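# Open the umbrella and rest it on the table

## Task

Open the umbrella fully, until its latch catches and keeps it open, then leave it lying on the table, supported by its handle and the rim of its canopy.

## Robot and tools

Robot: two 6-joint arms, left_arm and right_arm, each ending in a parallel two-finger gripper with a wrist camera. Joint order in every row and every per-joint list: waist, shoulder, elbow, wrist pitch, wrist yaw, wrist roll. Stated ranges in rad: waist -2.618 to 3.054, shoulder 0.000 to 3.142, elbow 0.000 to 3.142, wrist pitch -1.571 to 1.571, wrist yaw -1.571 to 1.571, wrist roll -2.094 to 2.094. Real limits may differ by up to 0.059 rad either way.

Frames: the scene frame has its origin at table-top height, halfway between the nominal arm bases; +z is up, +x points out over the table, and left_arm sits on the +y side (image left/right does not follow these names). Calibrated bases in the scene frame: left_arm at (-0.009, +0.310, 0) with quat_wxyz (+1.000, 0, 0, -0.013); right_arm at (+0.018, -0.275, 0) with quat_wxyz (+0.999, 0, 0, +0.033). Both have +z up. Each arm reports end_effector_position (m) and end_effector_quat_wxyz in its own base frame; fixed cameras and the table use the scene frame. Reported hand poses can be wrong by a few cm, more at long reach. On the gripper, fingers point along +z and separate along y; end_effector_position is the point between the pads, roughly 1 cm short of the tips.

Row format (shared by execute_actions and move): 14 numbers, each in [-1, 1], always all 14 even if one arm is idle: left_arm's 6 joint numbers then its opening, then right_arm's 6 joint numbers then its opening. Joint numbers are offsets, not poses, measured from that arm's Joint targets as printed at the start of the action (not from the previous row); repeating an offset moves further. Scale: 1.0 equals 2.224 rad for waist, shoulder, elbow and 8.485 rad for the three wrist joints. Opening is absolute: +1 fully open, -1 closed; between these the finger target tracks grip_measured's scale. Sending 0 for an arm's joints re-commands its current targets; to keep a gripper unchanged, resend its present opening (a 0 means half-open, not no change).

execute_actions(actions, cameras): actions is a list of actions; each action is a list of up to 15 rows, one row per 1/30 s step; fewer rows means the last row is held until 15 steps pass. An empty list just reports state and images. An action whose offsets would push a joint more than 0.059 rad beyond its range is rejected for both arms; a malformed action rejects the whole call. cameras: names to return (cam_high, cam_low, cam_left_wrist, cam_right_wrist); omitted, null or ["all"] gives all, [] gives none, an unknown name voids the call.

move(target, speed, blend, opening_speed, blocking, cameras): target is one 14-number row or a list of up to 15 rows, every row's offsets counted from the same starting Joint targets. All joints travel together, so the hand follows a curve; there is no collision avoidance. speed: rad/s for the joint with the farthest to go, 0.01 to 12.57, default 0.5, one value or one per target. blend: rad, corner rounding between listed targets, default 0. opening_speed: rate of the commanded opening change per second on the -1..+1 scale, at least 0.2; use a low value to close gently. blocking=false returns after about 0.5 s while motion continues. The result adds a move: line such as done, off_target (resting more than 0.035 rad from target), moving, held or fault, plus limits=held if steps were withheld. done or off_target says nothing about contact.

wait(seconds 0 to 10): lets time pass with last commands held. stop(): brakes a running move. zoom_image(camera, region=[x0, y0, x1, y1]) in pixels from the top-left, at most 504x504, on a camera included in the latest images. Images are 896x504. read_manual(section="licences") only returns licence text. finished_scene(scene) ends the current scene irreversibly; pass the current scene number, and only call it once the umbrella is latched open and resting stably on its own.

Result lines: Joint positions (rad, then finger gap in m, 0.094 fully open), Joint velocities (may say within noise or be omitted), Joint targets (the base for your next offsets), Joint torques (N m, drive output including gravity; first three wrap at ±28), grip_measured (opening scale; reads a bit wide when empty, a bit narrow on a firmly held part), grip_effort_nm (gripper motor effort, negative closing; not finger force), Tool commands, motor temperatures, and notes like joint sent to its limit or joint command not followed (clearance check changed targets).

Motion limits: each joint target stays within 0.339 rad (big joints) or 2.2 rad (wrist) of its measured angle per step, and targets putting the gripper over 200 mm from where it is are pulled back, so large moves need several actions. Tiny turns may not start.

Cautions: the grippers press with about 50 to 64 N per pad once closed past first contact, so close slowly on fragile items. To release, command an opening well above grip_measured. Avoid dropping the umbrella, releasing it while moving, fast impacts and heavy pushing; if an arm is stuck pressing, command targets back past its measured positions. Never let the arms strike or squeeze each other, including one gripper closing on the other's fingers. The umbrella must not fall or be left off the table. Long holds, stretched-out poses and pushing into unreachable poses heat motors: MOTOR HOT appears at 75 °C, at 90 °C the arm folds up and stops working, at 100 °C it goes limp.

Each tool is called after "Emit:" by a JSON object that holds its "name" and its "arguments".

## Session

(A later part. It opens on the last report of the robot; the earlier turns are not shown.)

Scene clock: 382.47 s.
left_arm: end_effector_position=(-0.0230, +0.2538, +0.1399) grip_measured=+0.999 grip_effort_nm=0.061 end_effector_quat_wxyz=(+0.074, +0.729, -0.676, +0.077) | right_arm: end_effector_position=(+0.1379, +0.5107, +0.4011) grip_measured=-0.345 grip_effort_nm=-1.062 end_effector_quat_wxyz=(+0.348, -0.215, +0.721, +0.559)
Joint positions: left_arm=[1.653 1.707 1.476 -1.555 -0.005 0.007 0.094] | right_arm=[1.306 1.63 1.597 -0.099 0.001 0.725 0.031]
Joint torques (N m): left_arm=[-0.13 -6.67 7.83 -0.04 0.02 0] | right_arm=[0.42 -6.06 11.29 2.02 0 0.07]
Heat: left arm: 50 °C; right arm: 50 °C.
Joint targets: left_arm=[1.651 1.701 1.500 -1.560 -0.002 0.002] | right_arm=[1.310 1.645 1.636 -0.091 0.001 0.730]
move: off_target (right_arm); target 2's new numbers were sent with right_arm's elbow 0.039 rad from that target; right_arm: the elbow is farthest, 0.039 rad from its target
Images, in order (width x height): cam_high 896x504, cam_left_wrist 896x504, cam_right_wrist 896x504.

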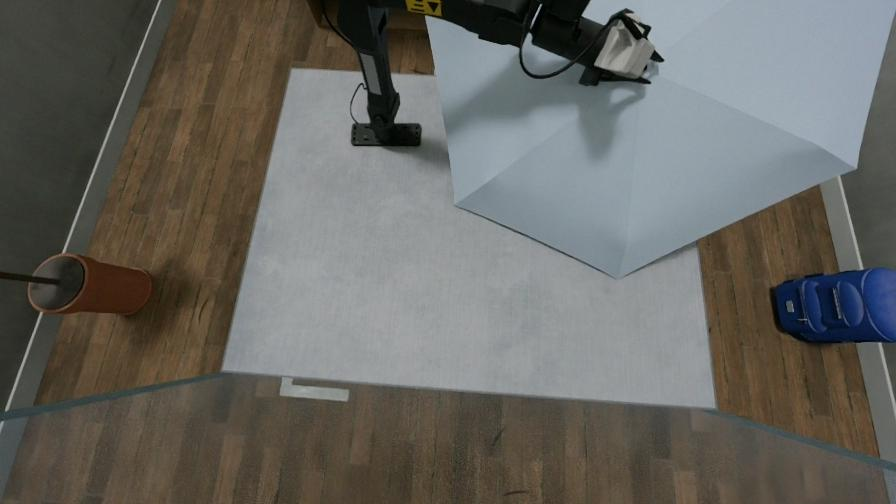

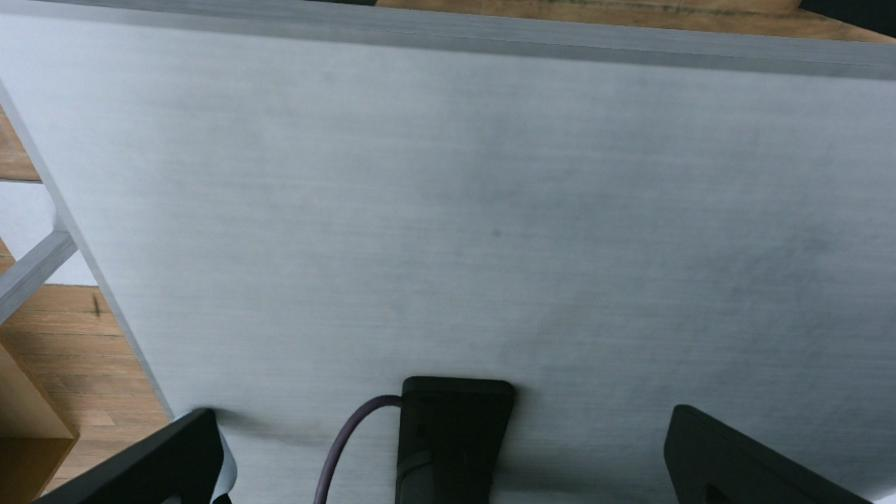

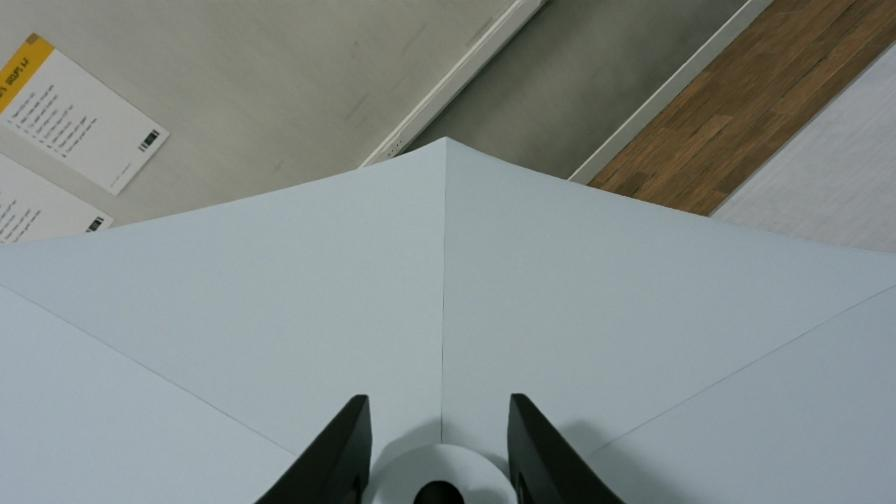

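Emit:
{"name": "move", "arguments": {"target": [0,0,0,0,0,0,1,-0.2212,-0.0193,-0.0153,-0.001,-0.0576,0,-1], "speed": 0.2}}

Scene clock: 389.47 s.
left_arm: end_effector_position=(-0.0230, +0.2538, +0.1399) grip_measured=+0.999 grip_effort_nm=0.061 end_effector_quat_wxyz=(+0.074, +0.729, -0.676, +0.077) | right_arm: end_effector_position=(+0.2738, +0.4349, +0.4099) grip_measured=-0.345 grip_effort_nm=-1.067 end_effector_quat_wxyz=(+0.327, -0.209, +0.711, +0.586)
Joint positions: left_arm=[1.653 1.707 1.476 -1.555 -0.005 0.007 0.094] | right_arm=[0.837 1.628 1.601 -0.086 -0.508 0.721 0.031]
Joint torques (N m): left_arm=[-0.13 -6.67 7.84 -0.05 0.02 -0.01] | right_arm=[-1.94 -9.1 7.82 1.76 0.19 0.11]
Heat: left arm: 49 °C; right arm: 50 °C.
Joint targets: left_arm=[1.651 1.701 1.500 -1.560 -0.002 0.002] | right_arm=[0.818 1.603 1.602 -0.100 -0.488 0.730]
move: done

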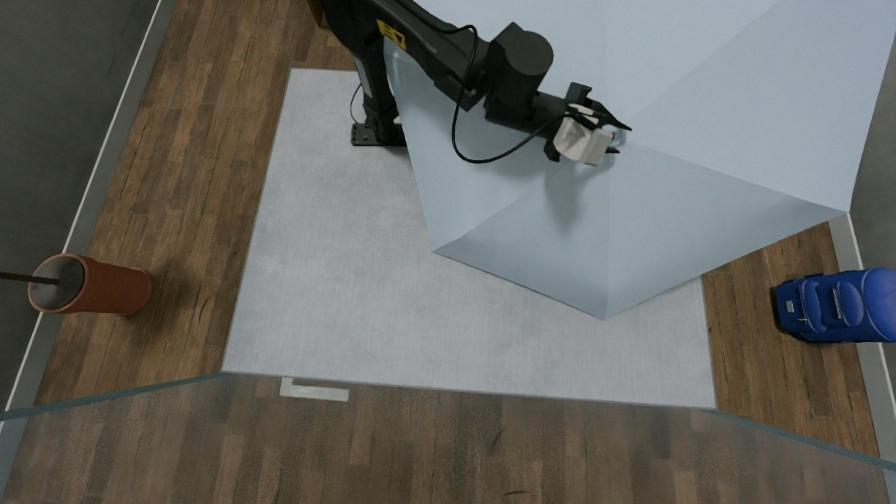

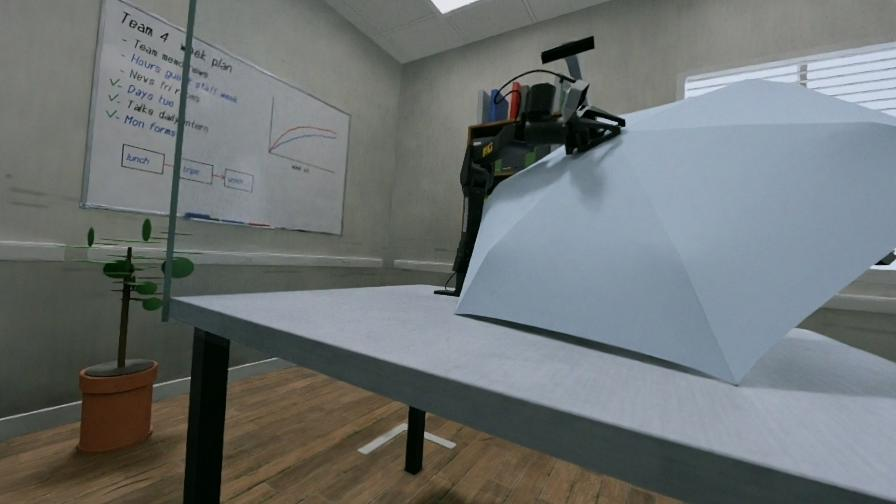

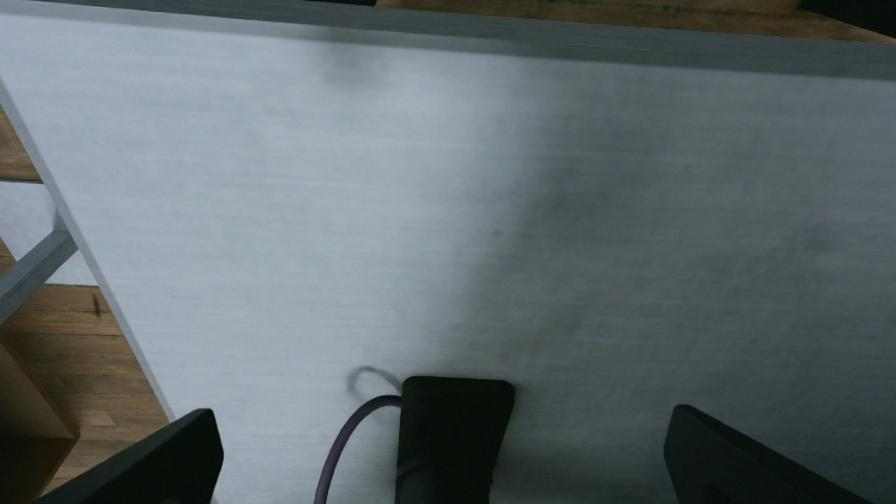

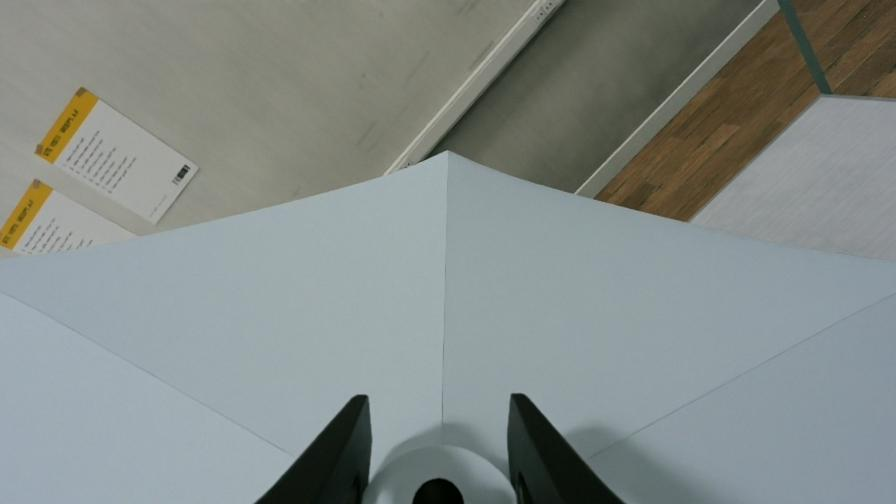

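Emit:
{"name": "move", "arguments": {"target": [[0,0,0,0,0,0,1,0,0,-0.012,0,0,0,-1],[0,0,0,0,0,0,1,0,0,-0.012,0,0,0,1],[0,0,0,0,0,0,1,-0.0675,-0.1506,-0.128,-0.006,-0.0177,0,1]], "speed": [0.1,0.2,0.35], "opening_speed": 0.8}}

Scene clock: 396.80 s.
left_arm: end_effector_position=(-0.0230, +0.2538, +0.1399) grip_measured=+0.999 grip_effort_nm=0.066 end_effector_quat_wxyz=(+0.074, +0.729, -0.676, +0.077) | right_arm: end_effector_position=(+0.2490, +0.3322, +0.4276) grip_measured=+0.998 grip_effort_nm=0.085 end_effector_quat_wxyz=(+0.349, -0.189, +0.705, +0.587)
Joint positions: left_arm=[1.653 1.707 1.476 -1.555 -0.005 0.007 0.094] | right_arm=[0.671 1.286 1.341 -0.136 -0.624 0.725 0.094]
Joint torques (N m): left_arm=[-0.14 -6.68 7.83 -0.05 0.02 0] | right_arm=[-0.38 -5.56 5.6 1.71 -0.19 0.07]
Heat: left arm: 48 °C; right arm: 49 °C.
Joint targets: left_arm=[1.651 1.701 1.500 -1.560 -0.002 0.002] | right_arm=[0.667 1.268 1.317 -0.151 -0.638 0.730]
move: done

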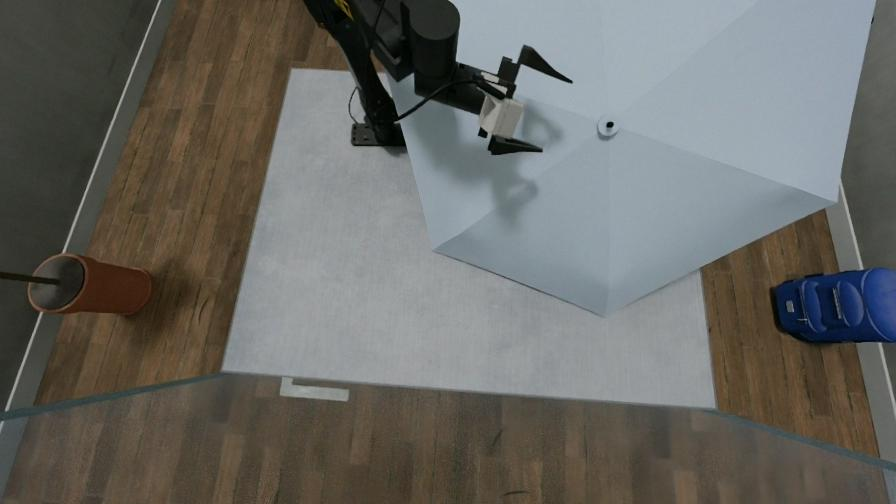

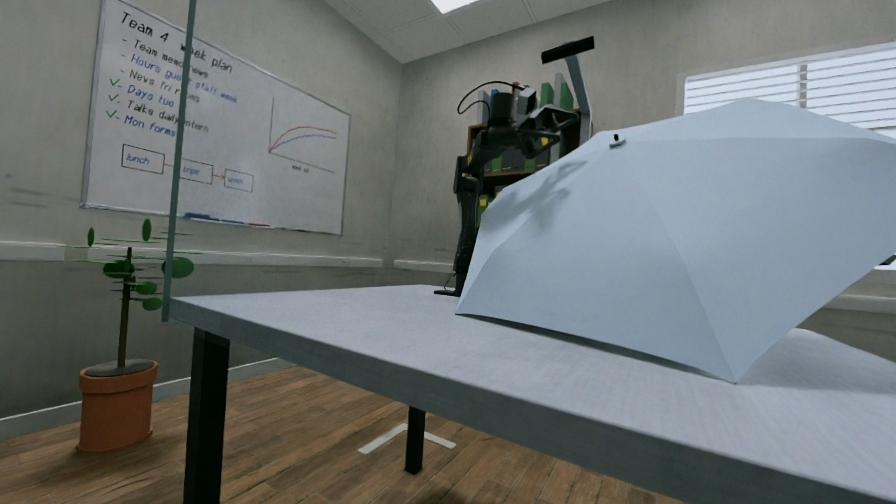

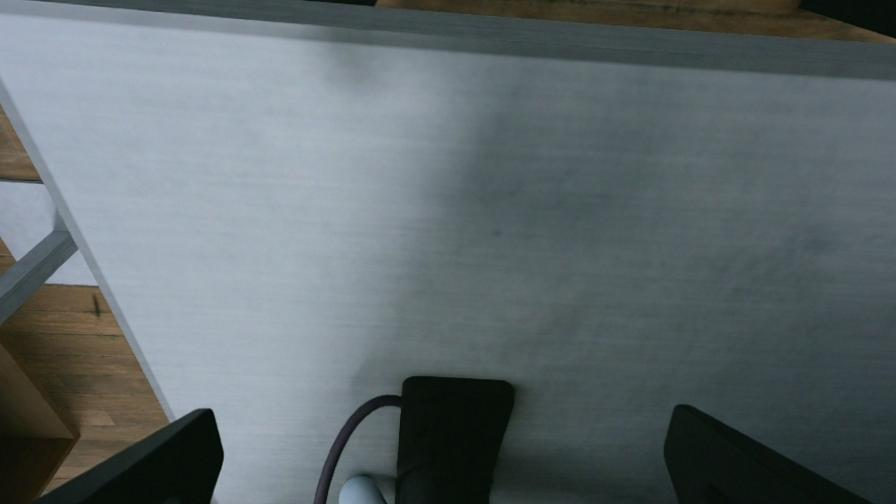

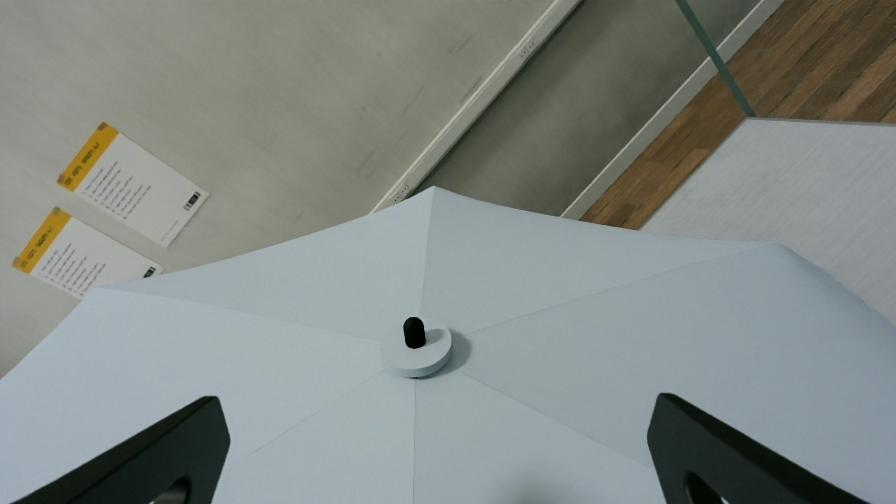

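Emit:
{"name": "move", "arguments": {"target": [[0,0,0,0,0,0,1,0.0675,0.1506,0.128,0.006,0.0177,0,1],[0,0,0,0,0,0,1,0.0675,0.1506,0.128,0.006,0.0177,0,-1],[0,0,0,0,0,0,1,0.1225,0.156,0.138,0.006,0.0321,0,-1]], "speed": [0.35,0.3,0.15], "opening_speed": 1}}

Emit:
{"name": "wait", "arguments": {"seconds": 0.3}}

Scene clock: 404.90 s.
left_arm: end_effector_position=(-0.0230, +0.2538, +0.1399) grip_measured=+0.999 grip_effort_nm=0.066 end_effector_quat_wxyz=(+0.074, +0.729, -0.676, +0.077) | right_arm: end_effector_position=(+0.2485, +0.4459, +0.4166) grip_measured=-0.977 grip_effort_nm=-1.057 end_effector_quat_wxyz=(+0.342, -0.199, +0.714, +0.577)
Joint positions: left_arm=[1.653 1.707 1.476 -1.555 -0.005 0.007 0.094] | right_arm=[0.933 1.593 1.59 -0.103 -0.373 0.725 0.001]
Joint torques (N m): left_arm=[-0.16 -6.67 7.84 -0.05 0.02 -0.01] | right_arm=[0.7 -5.22 10.8 1.94 0.05 0.07]
Heat: left arm: 47 °C; right arm: 50 °C.
Joint targets: left_arm=[1.651 1.701 1.500 -1.560 -0.002 0.002] | right_arm=[0.940 1.614 1.625 -0.100 -0.365 0.730]
move: done; target 2's new numbers were sent with right_arm's elbow 0.041 rad from that target

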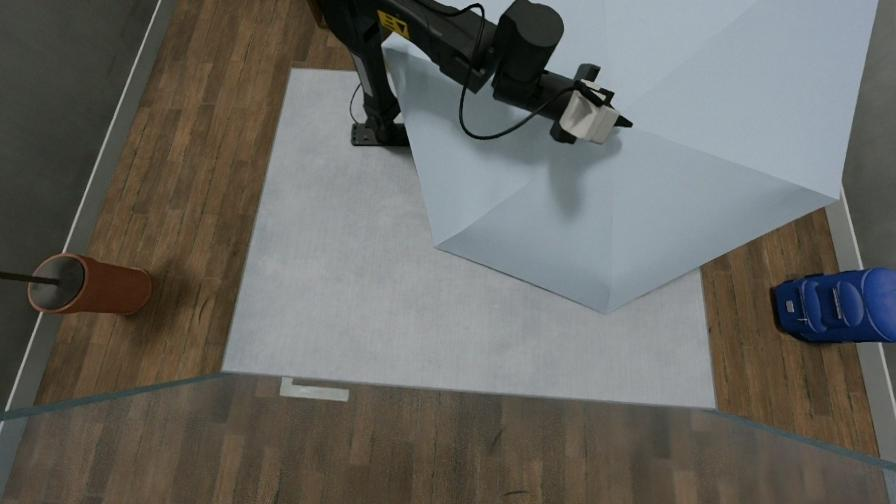

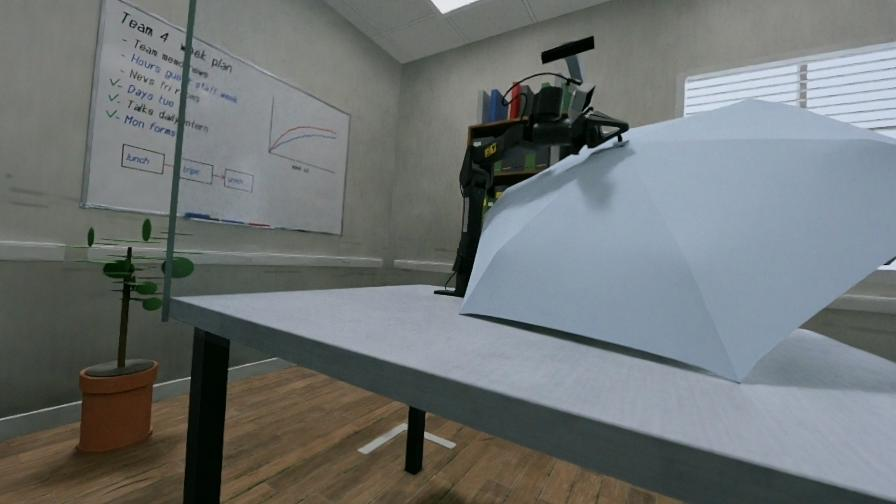

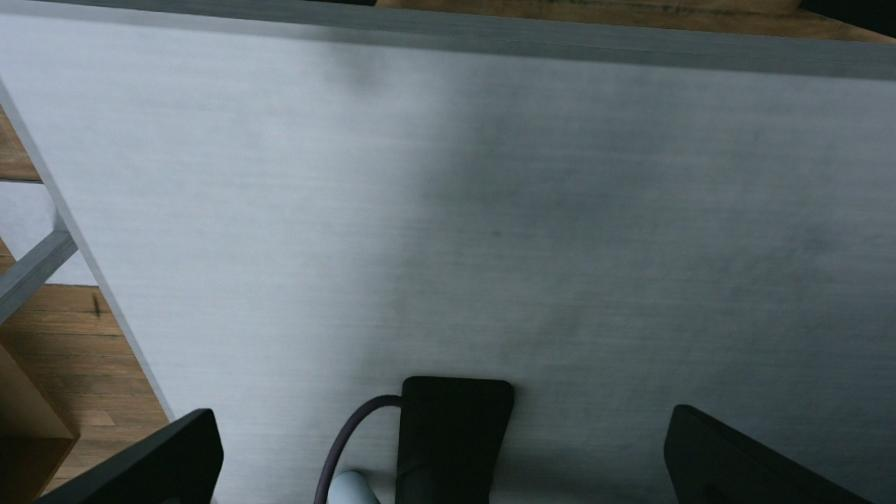

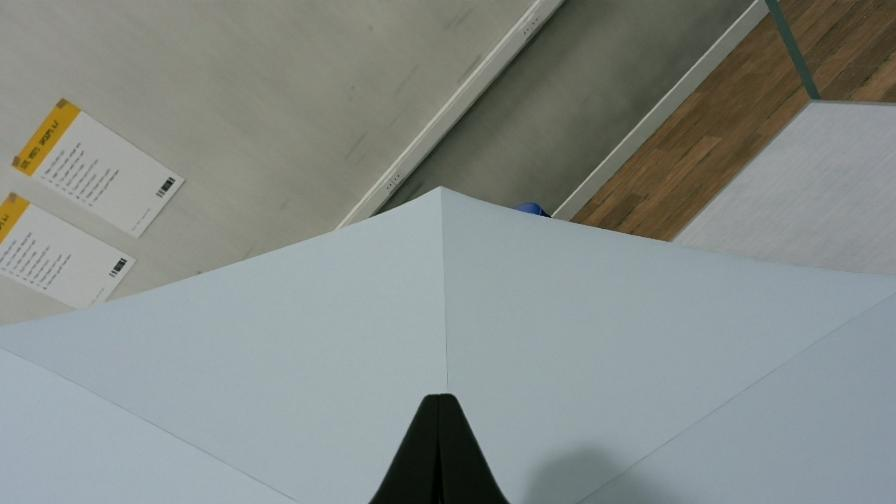

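Scene clock: 405.20 s.
left_arm: end_effector_position=(-0.0230, +0.2538, +0.1399) grip_measured=+0.999 grip_effort_nm=0.066 end_effector_quat_wxyz=(+0.074, +0.729, -0.676, +0.077) | right_arm: end_effector_position=(+0.2485, +0.4459, +0.4166) grip_measured=-0.977 grip_effort_nm=-1.057 end_effector_quat_wxyz=(+0.342, -0.199, +0.714, +0.577)
Joint positions: left_arm=[1.653 1.707 1.476 -1.555 -0.005 0.007 0.094] | right_arm=[0.933 1.593 1.59 -0.103 -0.373 0.725 0.001]
Joint torques (N m): left_arm=[-0.16 -6.67 7.83 -0.05 0.02 0] | right_arm=[0.72 -5.2 10.78 1.95 0.04 0.06]
Heat: left arm: 47 °C; right arm: 50 °C.
Joint targets: left_arm=[1.651 1.701 1.500 -1.560 -0.002 0.002] | right_arm=[0.940 1.614 1.625 -0.100 -0.365 0.730]
Tool commands: left_gripper/opening=+1.0 right_gripper/opening=-1.0
wait: 0.30 s; at rest by 0.17 s

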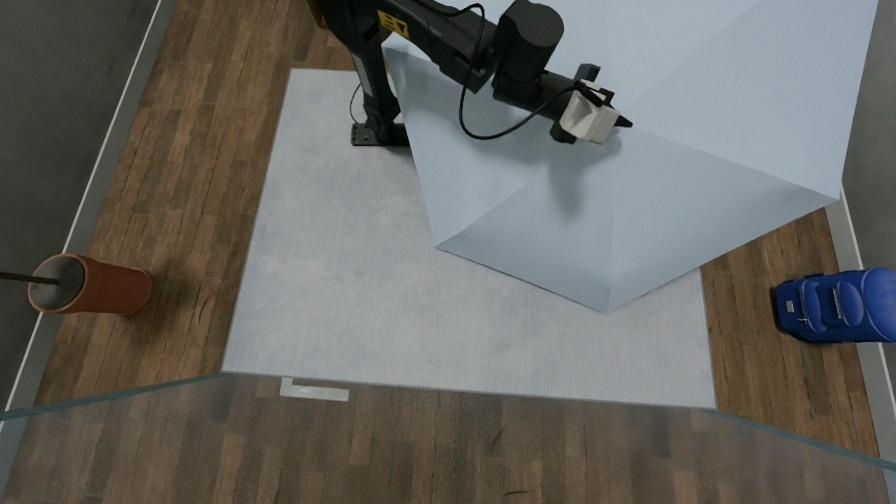

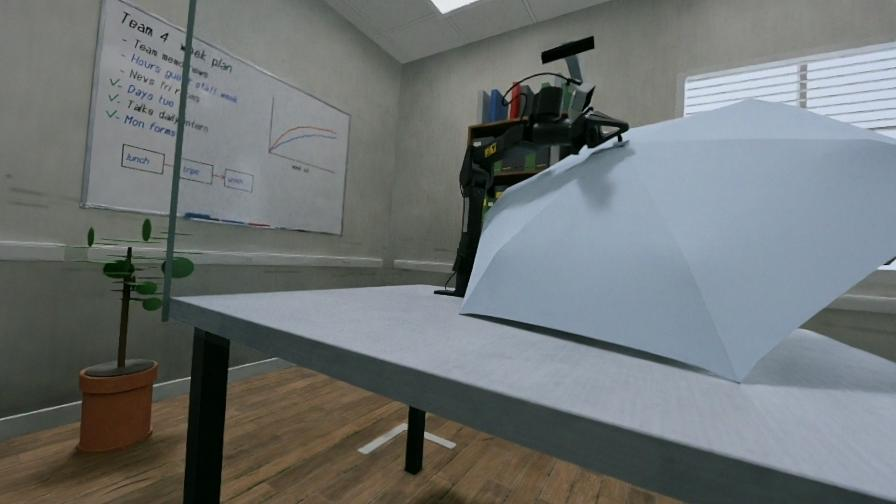

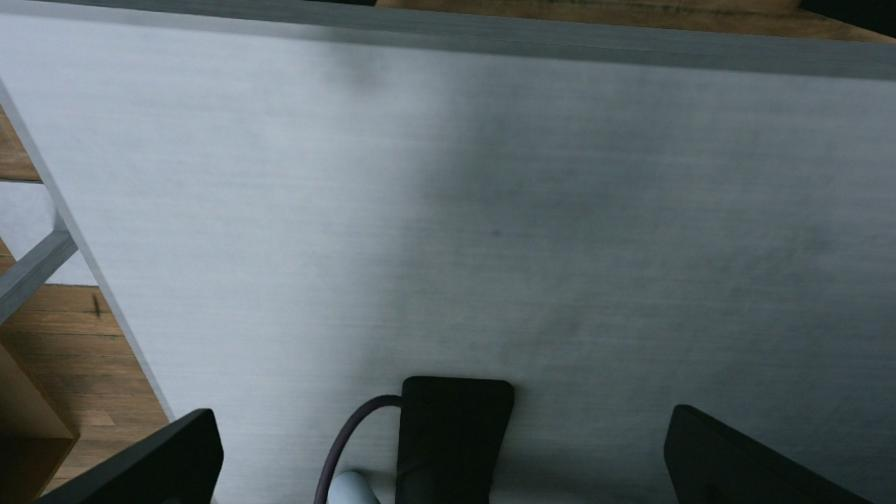

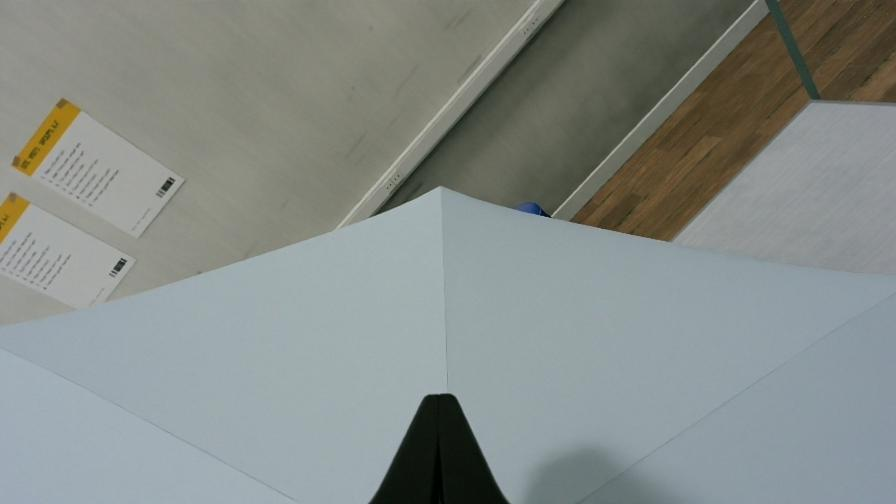

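Emit:
{"name": "move", "arguments": {"target": [[0,0,0,0,0,0,1,-0.05,-0.1506,-0.118,-0.006,-0.0131,0,-1],[0,0,0,0,0,0,1,-0.05,-0.1506,-0.118,-0.006,-0.0131,0,0.6]], "speed": 0.4, "cameras": ["cam_right_wrist","cam_left_wrist"]}}

Scene clock: 411.83 s.
left_arm: end_effector_position=(-0.0230, +0.2538, +0.1399) grip_measured=+0.999 grip_effort_nm=0.056 end_effector_quat_wxyz=(+0.074, +0.729, -0.676, +0.077) | right_arm: end_effector_position=(+0.2208, +0.3633, +0.4426) grip_measured=+0.598 grip_effort_nm=0.095 end_effector_quat_wxyz=(+0.360, -0.196, +0.695, +0.590)
Joint positions: left_arm=[1.653 1.707 1.476 -1.555 -0.005 0.007 0.094] | right_arm=[0.834 1.299 1.385 -0.136 -0.464 0.726 0.075]
Joint torques (N m): left_arm=[-0.13 -6.67 7.83 -0.05 0.01 0] | right_arm=[-0.49 -5.71 5.57 1.74 -0.17 0.06]
Heat: left arm: 47 °C; right arm: 49 °C.
Joint targets: left_arm=[1.651 1.701 1.500 -1.560 -0.002 0.002] | right_arm=[0.829 1.279 1.362 -0.151 -0.476 0.730]
move: done
Images, in order (width x height): cam_left_wrist 896x504, cam_right_wrist 896x504.

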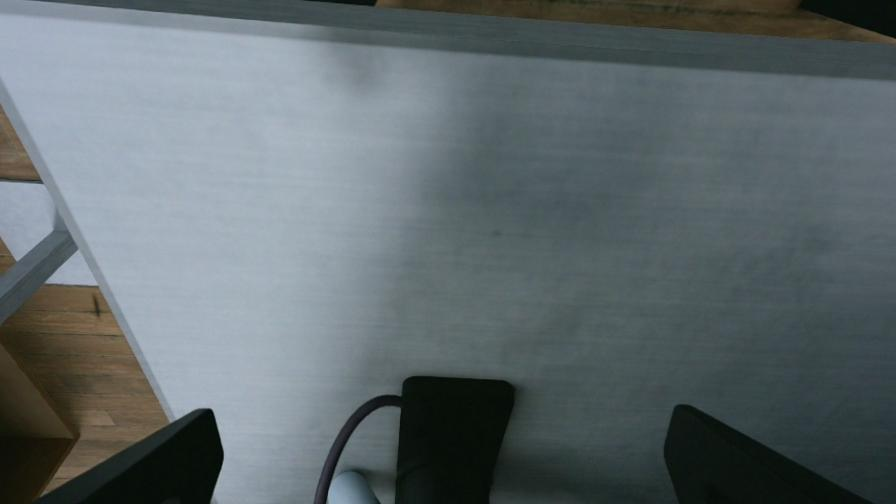

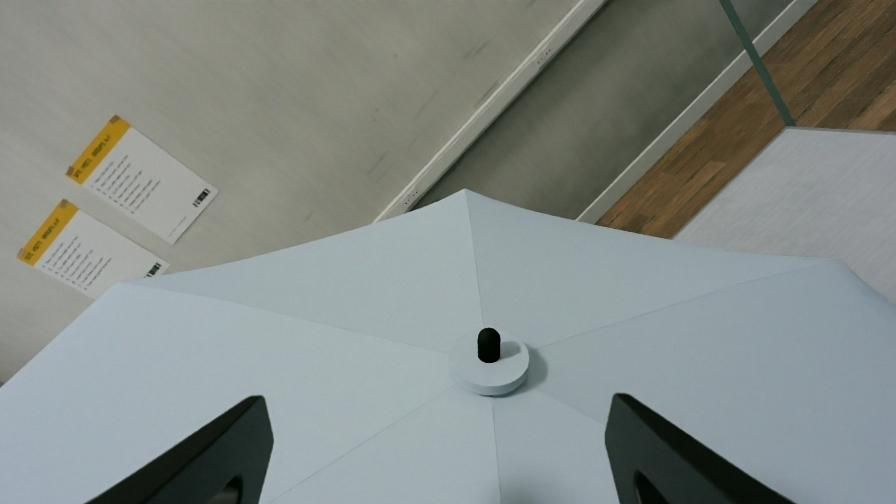

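Emit:
{"name": "move", "arguments": {"target": [[0,0,0,0,0,0,1,0.068,0.1093,0.0382,0.0239,0.0172,0,0.6],[0,0,0,0,0,0,1,0.068,0.1093,0.0382,0.0239,0.0172,0,-1]], "speed": 0.3, "opening_speed": 1, "cameras": ["cam_right_wrist","cam_low"]}}

Scene clock: 419.23 s.
left_arm: end_effector_position=(-0.0230, +0.2538, +0.1399) grip_measured=+0.999 grip_effort_nm=0.066 end_effector_quat_wxyz=(+0.074, +0.729, -0.676, +0.077) | right_arm: end_effector_position=(+0.2268, +0.4407, +0.4019) grip_measured=-0.351 grip_effort_nm=-1.062 end_effector_quat_wxyz=(+0.353, -0.203, +0.699, +0.588)
Joint positions: left_arm=[1.653 1.707 1.476 -1.555 -0.005 0.007 0.094] | right_arm=[0.974 1.511 1.41 0.037 -0.338 0.726 0.03]
Joint torques (N m): left_arm=[-0.14 -6.68 7.86 -0.05 0.02 0] | right_arm=[0.58 -5.34 11.15 2.05 0.07 0.04]
Heat: left arm: 46 °C; right arm: 49 °C.
Joint targets: left_arm=[1.651 1.701 1.500 -1.560 -0.002 0.002] | right_arm=[0.980 1.523 1.447 0.052 -0.331 0.730]
move: off_target (right_arm); target 2's new numbers were sent with right_arm's elbow 0.037 rad from that target; right_arm: the elbow is farthest, 0.037 rad from its target
Images, in order (width x height): cam_low 896x504, cam_right_wrist 896x504.

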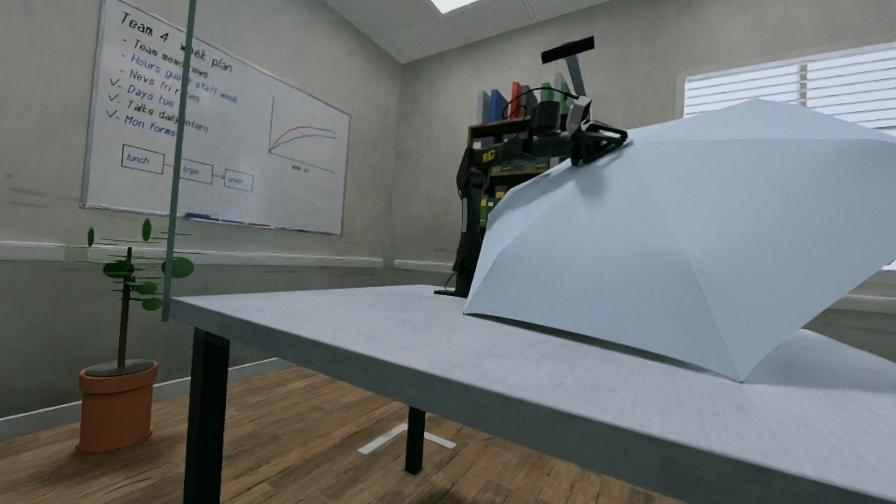

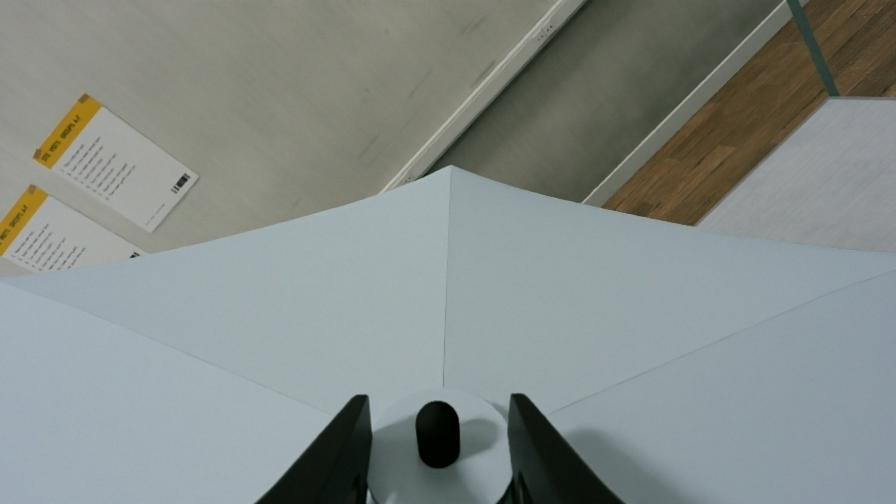

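Emit:
{"name": "move", "arguments": {"target": [[0,0,0,0,0,0,1,-0.0513,-0.15,-0.12,-0.0088,-0.0133,0,-1],[0,0,0,0,0,0,1,-0.0513,-0.15,-0.12,-0.0088,-0.0133,0,1],[0,0,0,0,0,0,1,-0.1138,-0.2329,-0.148,-0.0222,-0.0297,0,1]], "speed": [0.15,0.2,0.3], "opening_speed": 0.8}}

Scene clock: 431.17 s.
left_arm: end_effector_position=(-0.0230, +0.2538, +0.1399) grip_measured=+0.999 grip_effort_nm=0.066 end_effector_quat_wxyz=(+0.074, +0.729, -0.676, +0.077) | right_arm: end_effector_position=(+0.1864, +0.2978, +0.4331) grip_measured=+0.998 grip_effort_nm=0.081 end_effector_quat_wxyz=(+0.375, -0.201, +0.677, +0.600)
Joint positions: left_arm=[1.653 1.707 1.476 -1.555 -0.005 0.007 0.094] | right_arm=[0.732 1.018 1.14 -0.121 -0.569 0.725 0.094]
Joint torques (N m): left_arm=[-0.13 -6.68 7.83 -0.05 0.01 -0.01] | right_arm=[-0.51 -2.95 5.56 1.72 -0.16 0.06]
Motor temperatures (°C): left_arm=[34 39 45 45 32 32 31] | right_arm=[35 36 37 50 33 35 37]
Heat: left arm: 45 °C; right arm: 50 °C.
Joint targets: left_arm=[1.651 1.701 1.500 -1.560 -0.002 0.002] | right_arm=[0.727 1.005 1.118 -0.136 -0.582 0.730]
move: done

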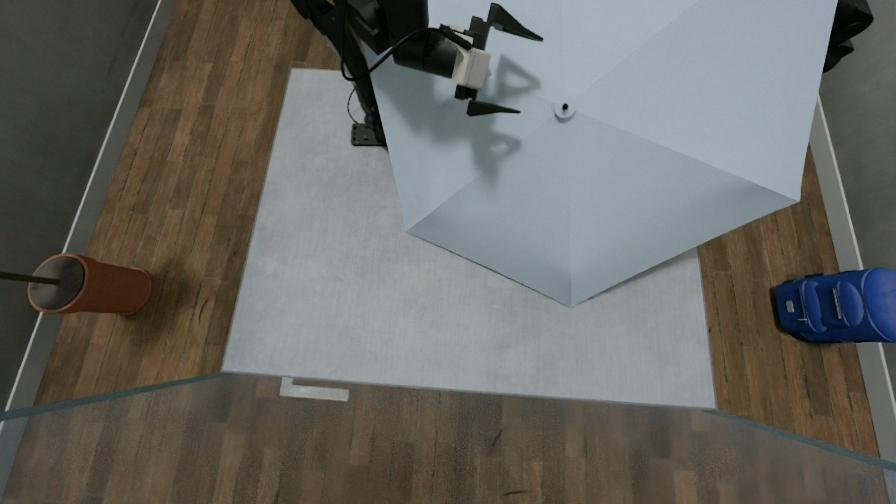

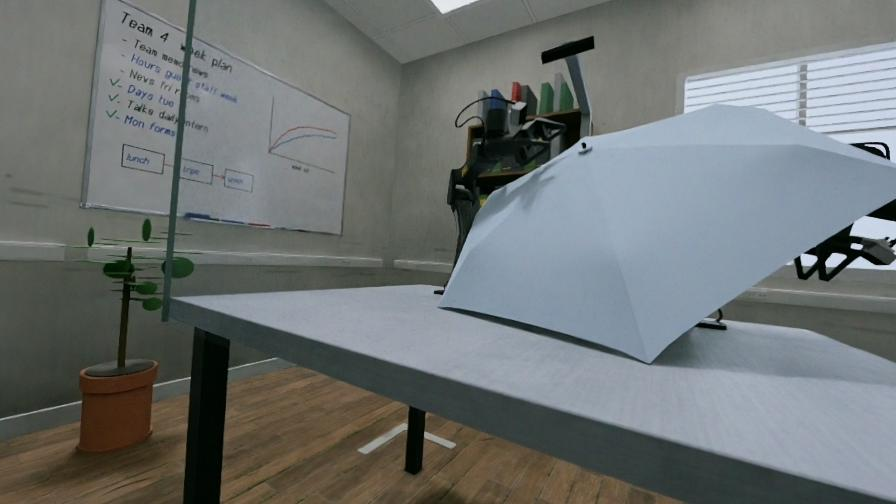

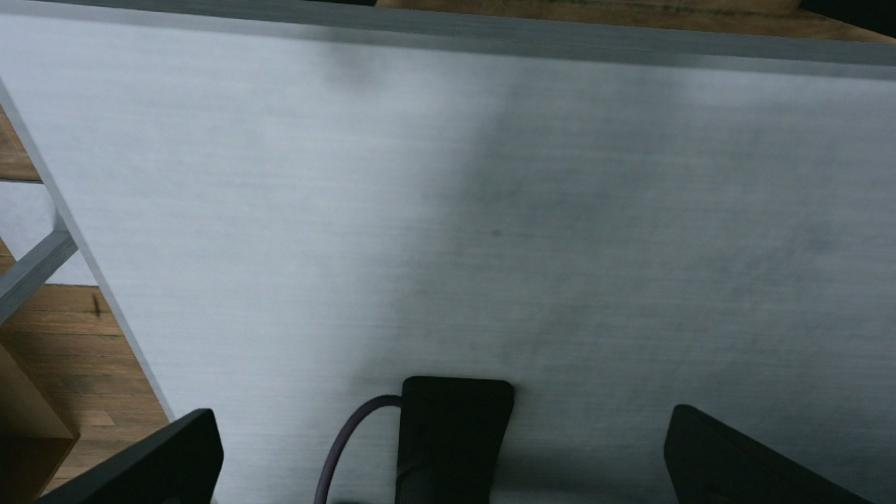

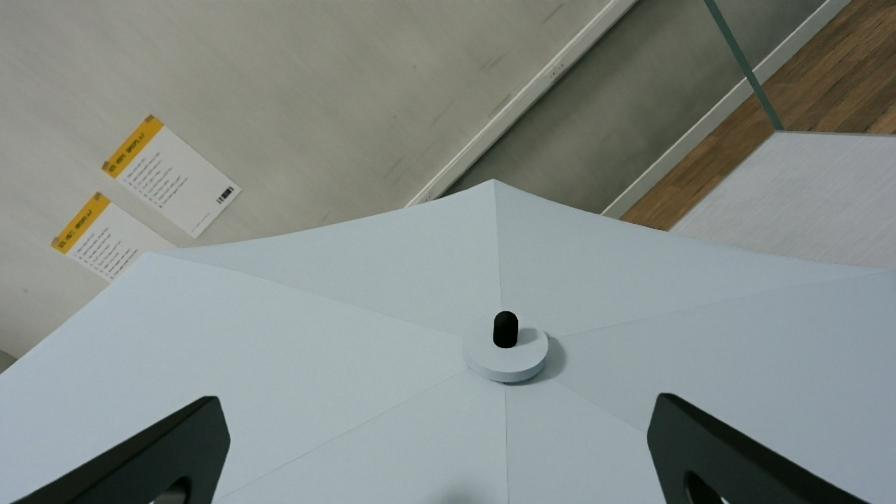

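Emit:
{"name": "move", "arguments": {"target": [[0,0,0,0,0,0,1,-0.3,0,0,0,0,0,1],[0,0,0,0,0,0,1,-0.55,0.27,0.2,0.02,0.26,-0.086,1]], "speed": 0.6}}

Scene clock: 439.07 s.
left_arm: end_effector_position=(-0.0230, +0.2538, +0.1399) grip_measured=+0.999 grip_effort_nm=0.066 end_effector_quat_wxyz=(+0.074, +0.729, -0.676, +0.077) | right_arm: end_effector_position=(+0.2234, -0.3213, +0.4239) grip_measured=+0.998 grip_effort_nm=0.066 end_effector_quat_wxyz=(+0.364, +0.597, +0.380, -0.606)
Joint positions: left_arm=[1.653 1.707 1.476 -1.555 -0.005 0.007 0.094] | right_arm=[-0.494 1.589 1.525 0.025 1.54 0.012 0.094]
Joint torques (N m): left_arm=[-0.14 -6.68 7.83 -0.05 0.02 0] | right_arm=[-0.28 -5.04 10.54 1.37 0.19 -0.1]
Heat: left arm: 45 °C; right arm: 49 °C.
Joint targets: left_arm=[1.651 1.701 1.500 -1.560 -0.002 0.002] | right_arm=[-0.496 1.605 1.563 0.033 1.554 0.001]
joint sent to its limit (right arm) — the wrist yaw, upper limit.
move: off_target (right_arm); right_arm: the wrist yaw is farthest, 0.084 rad from its target

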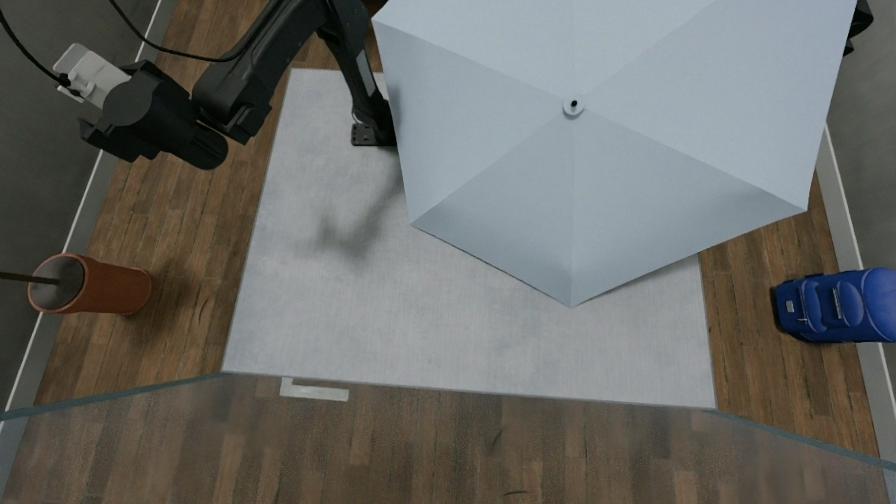

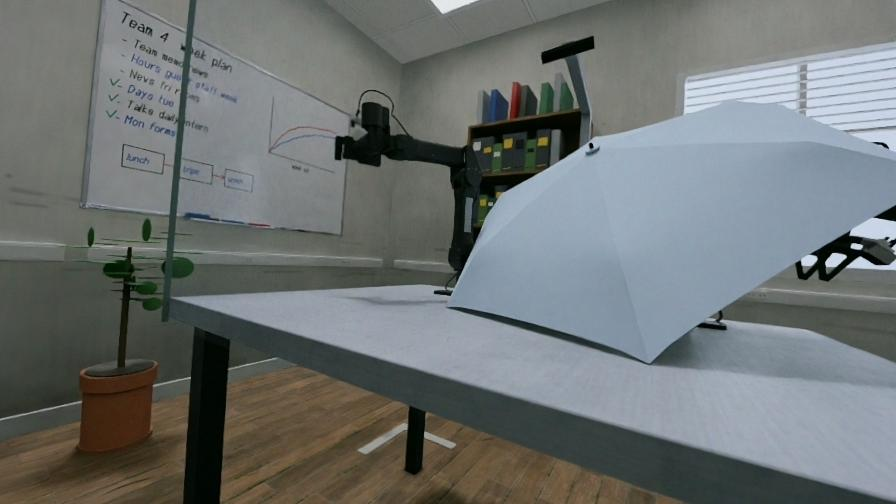

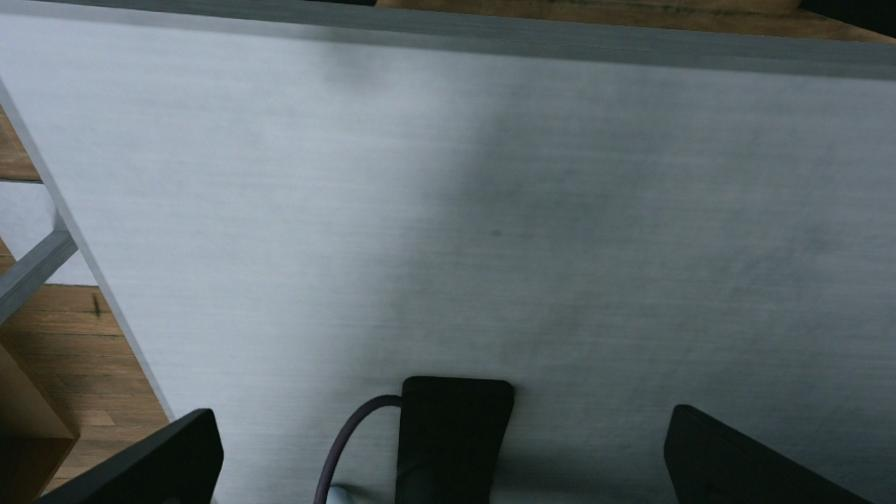

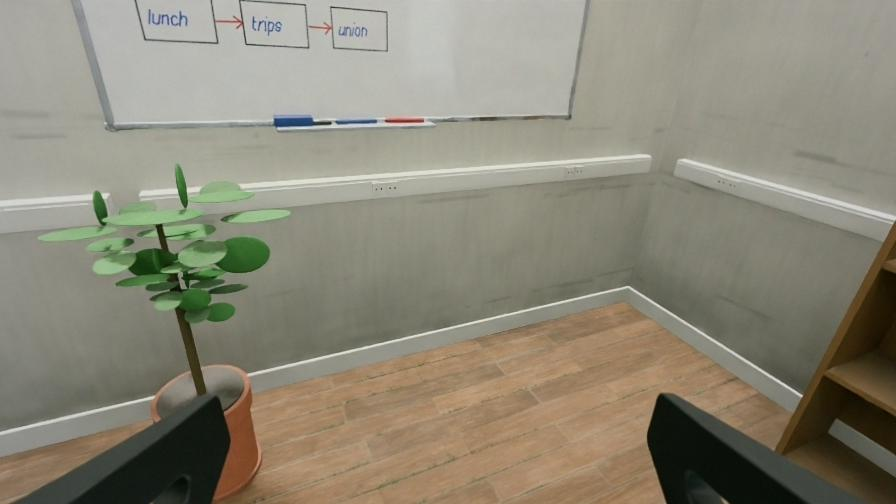

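Emit:
{"name": "finished_scene", "arguments": {"scene": 1}}

The scene is finished: the task was done.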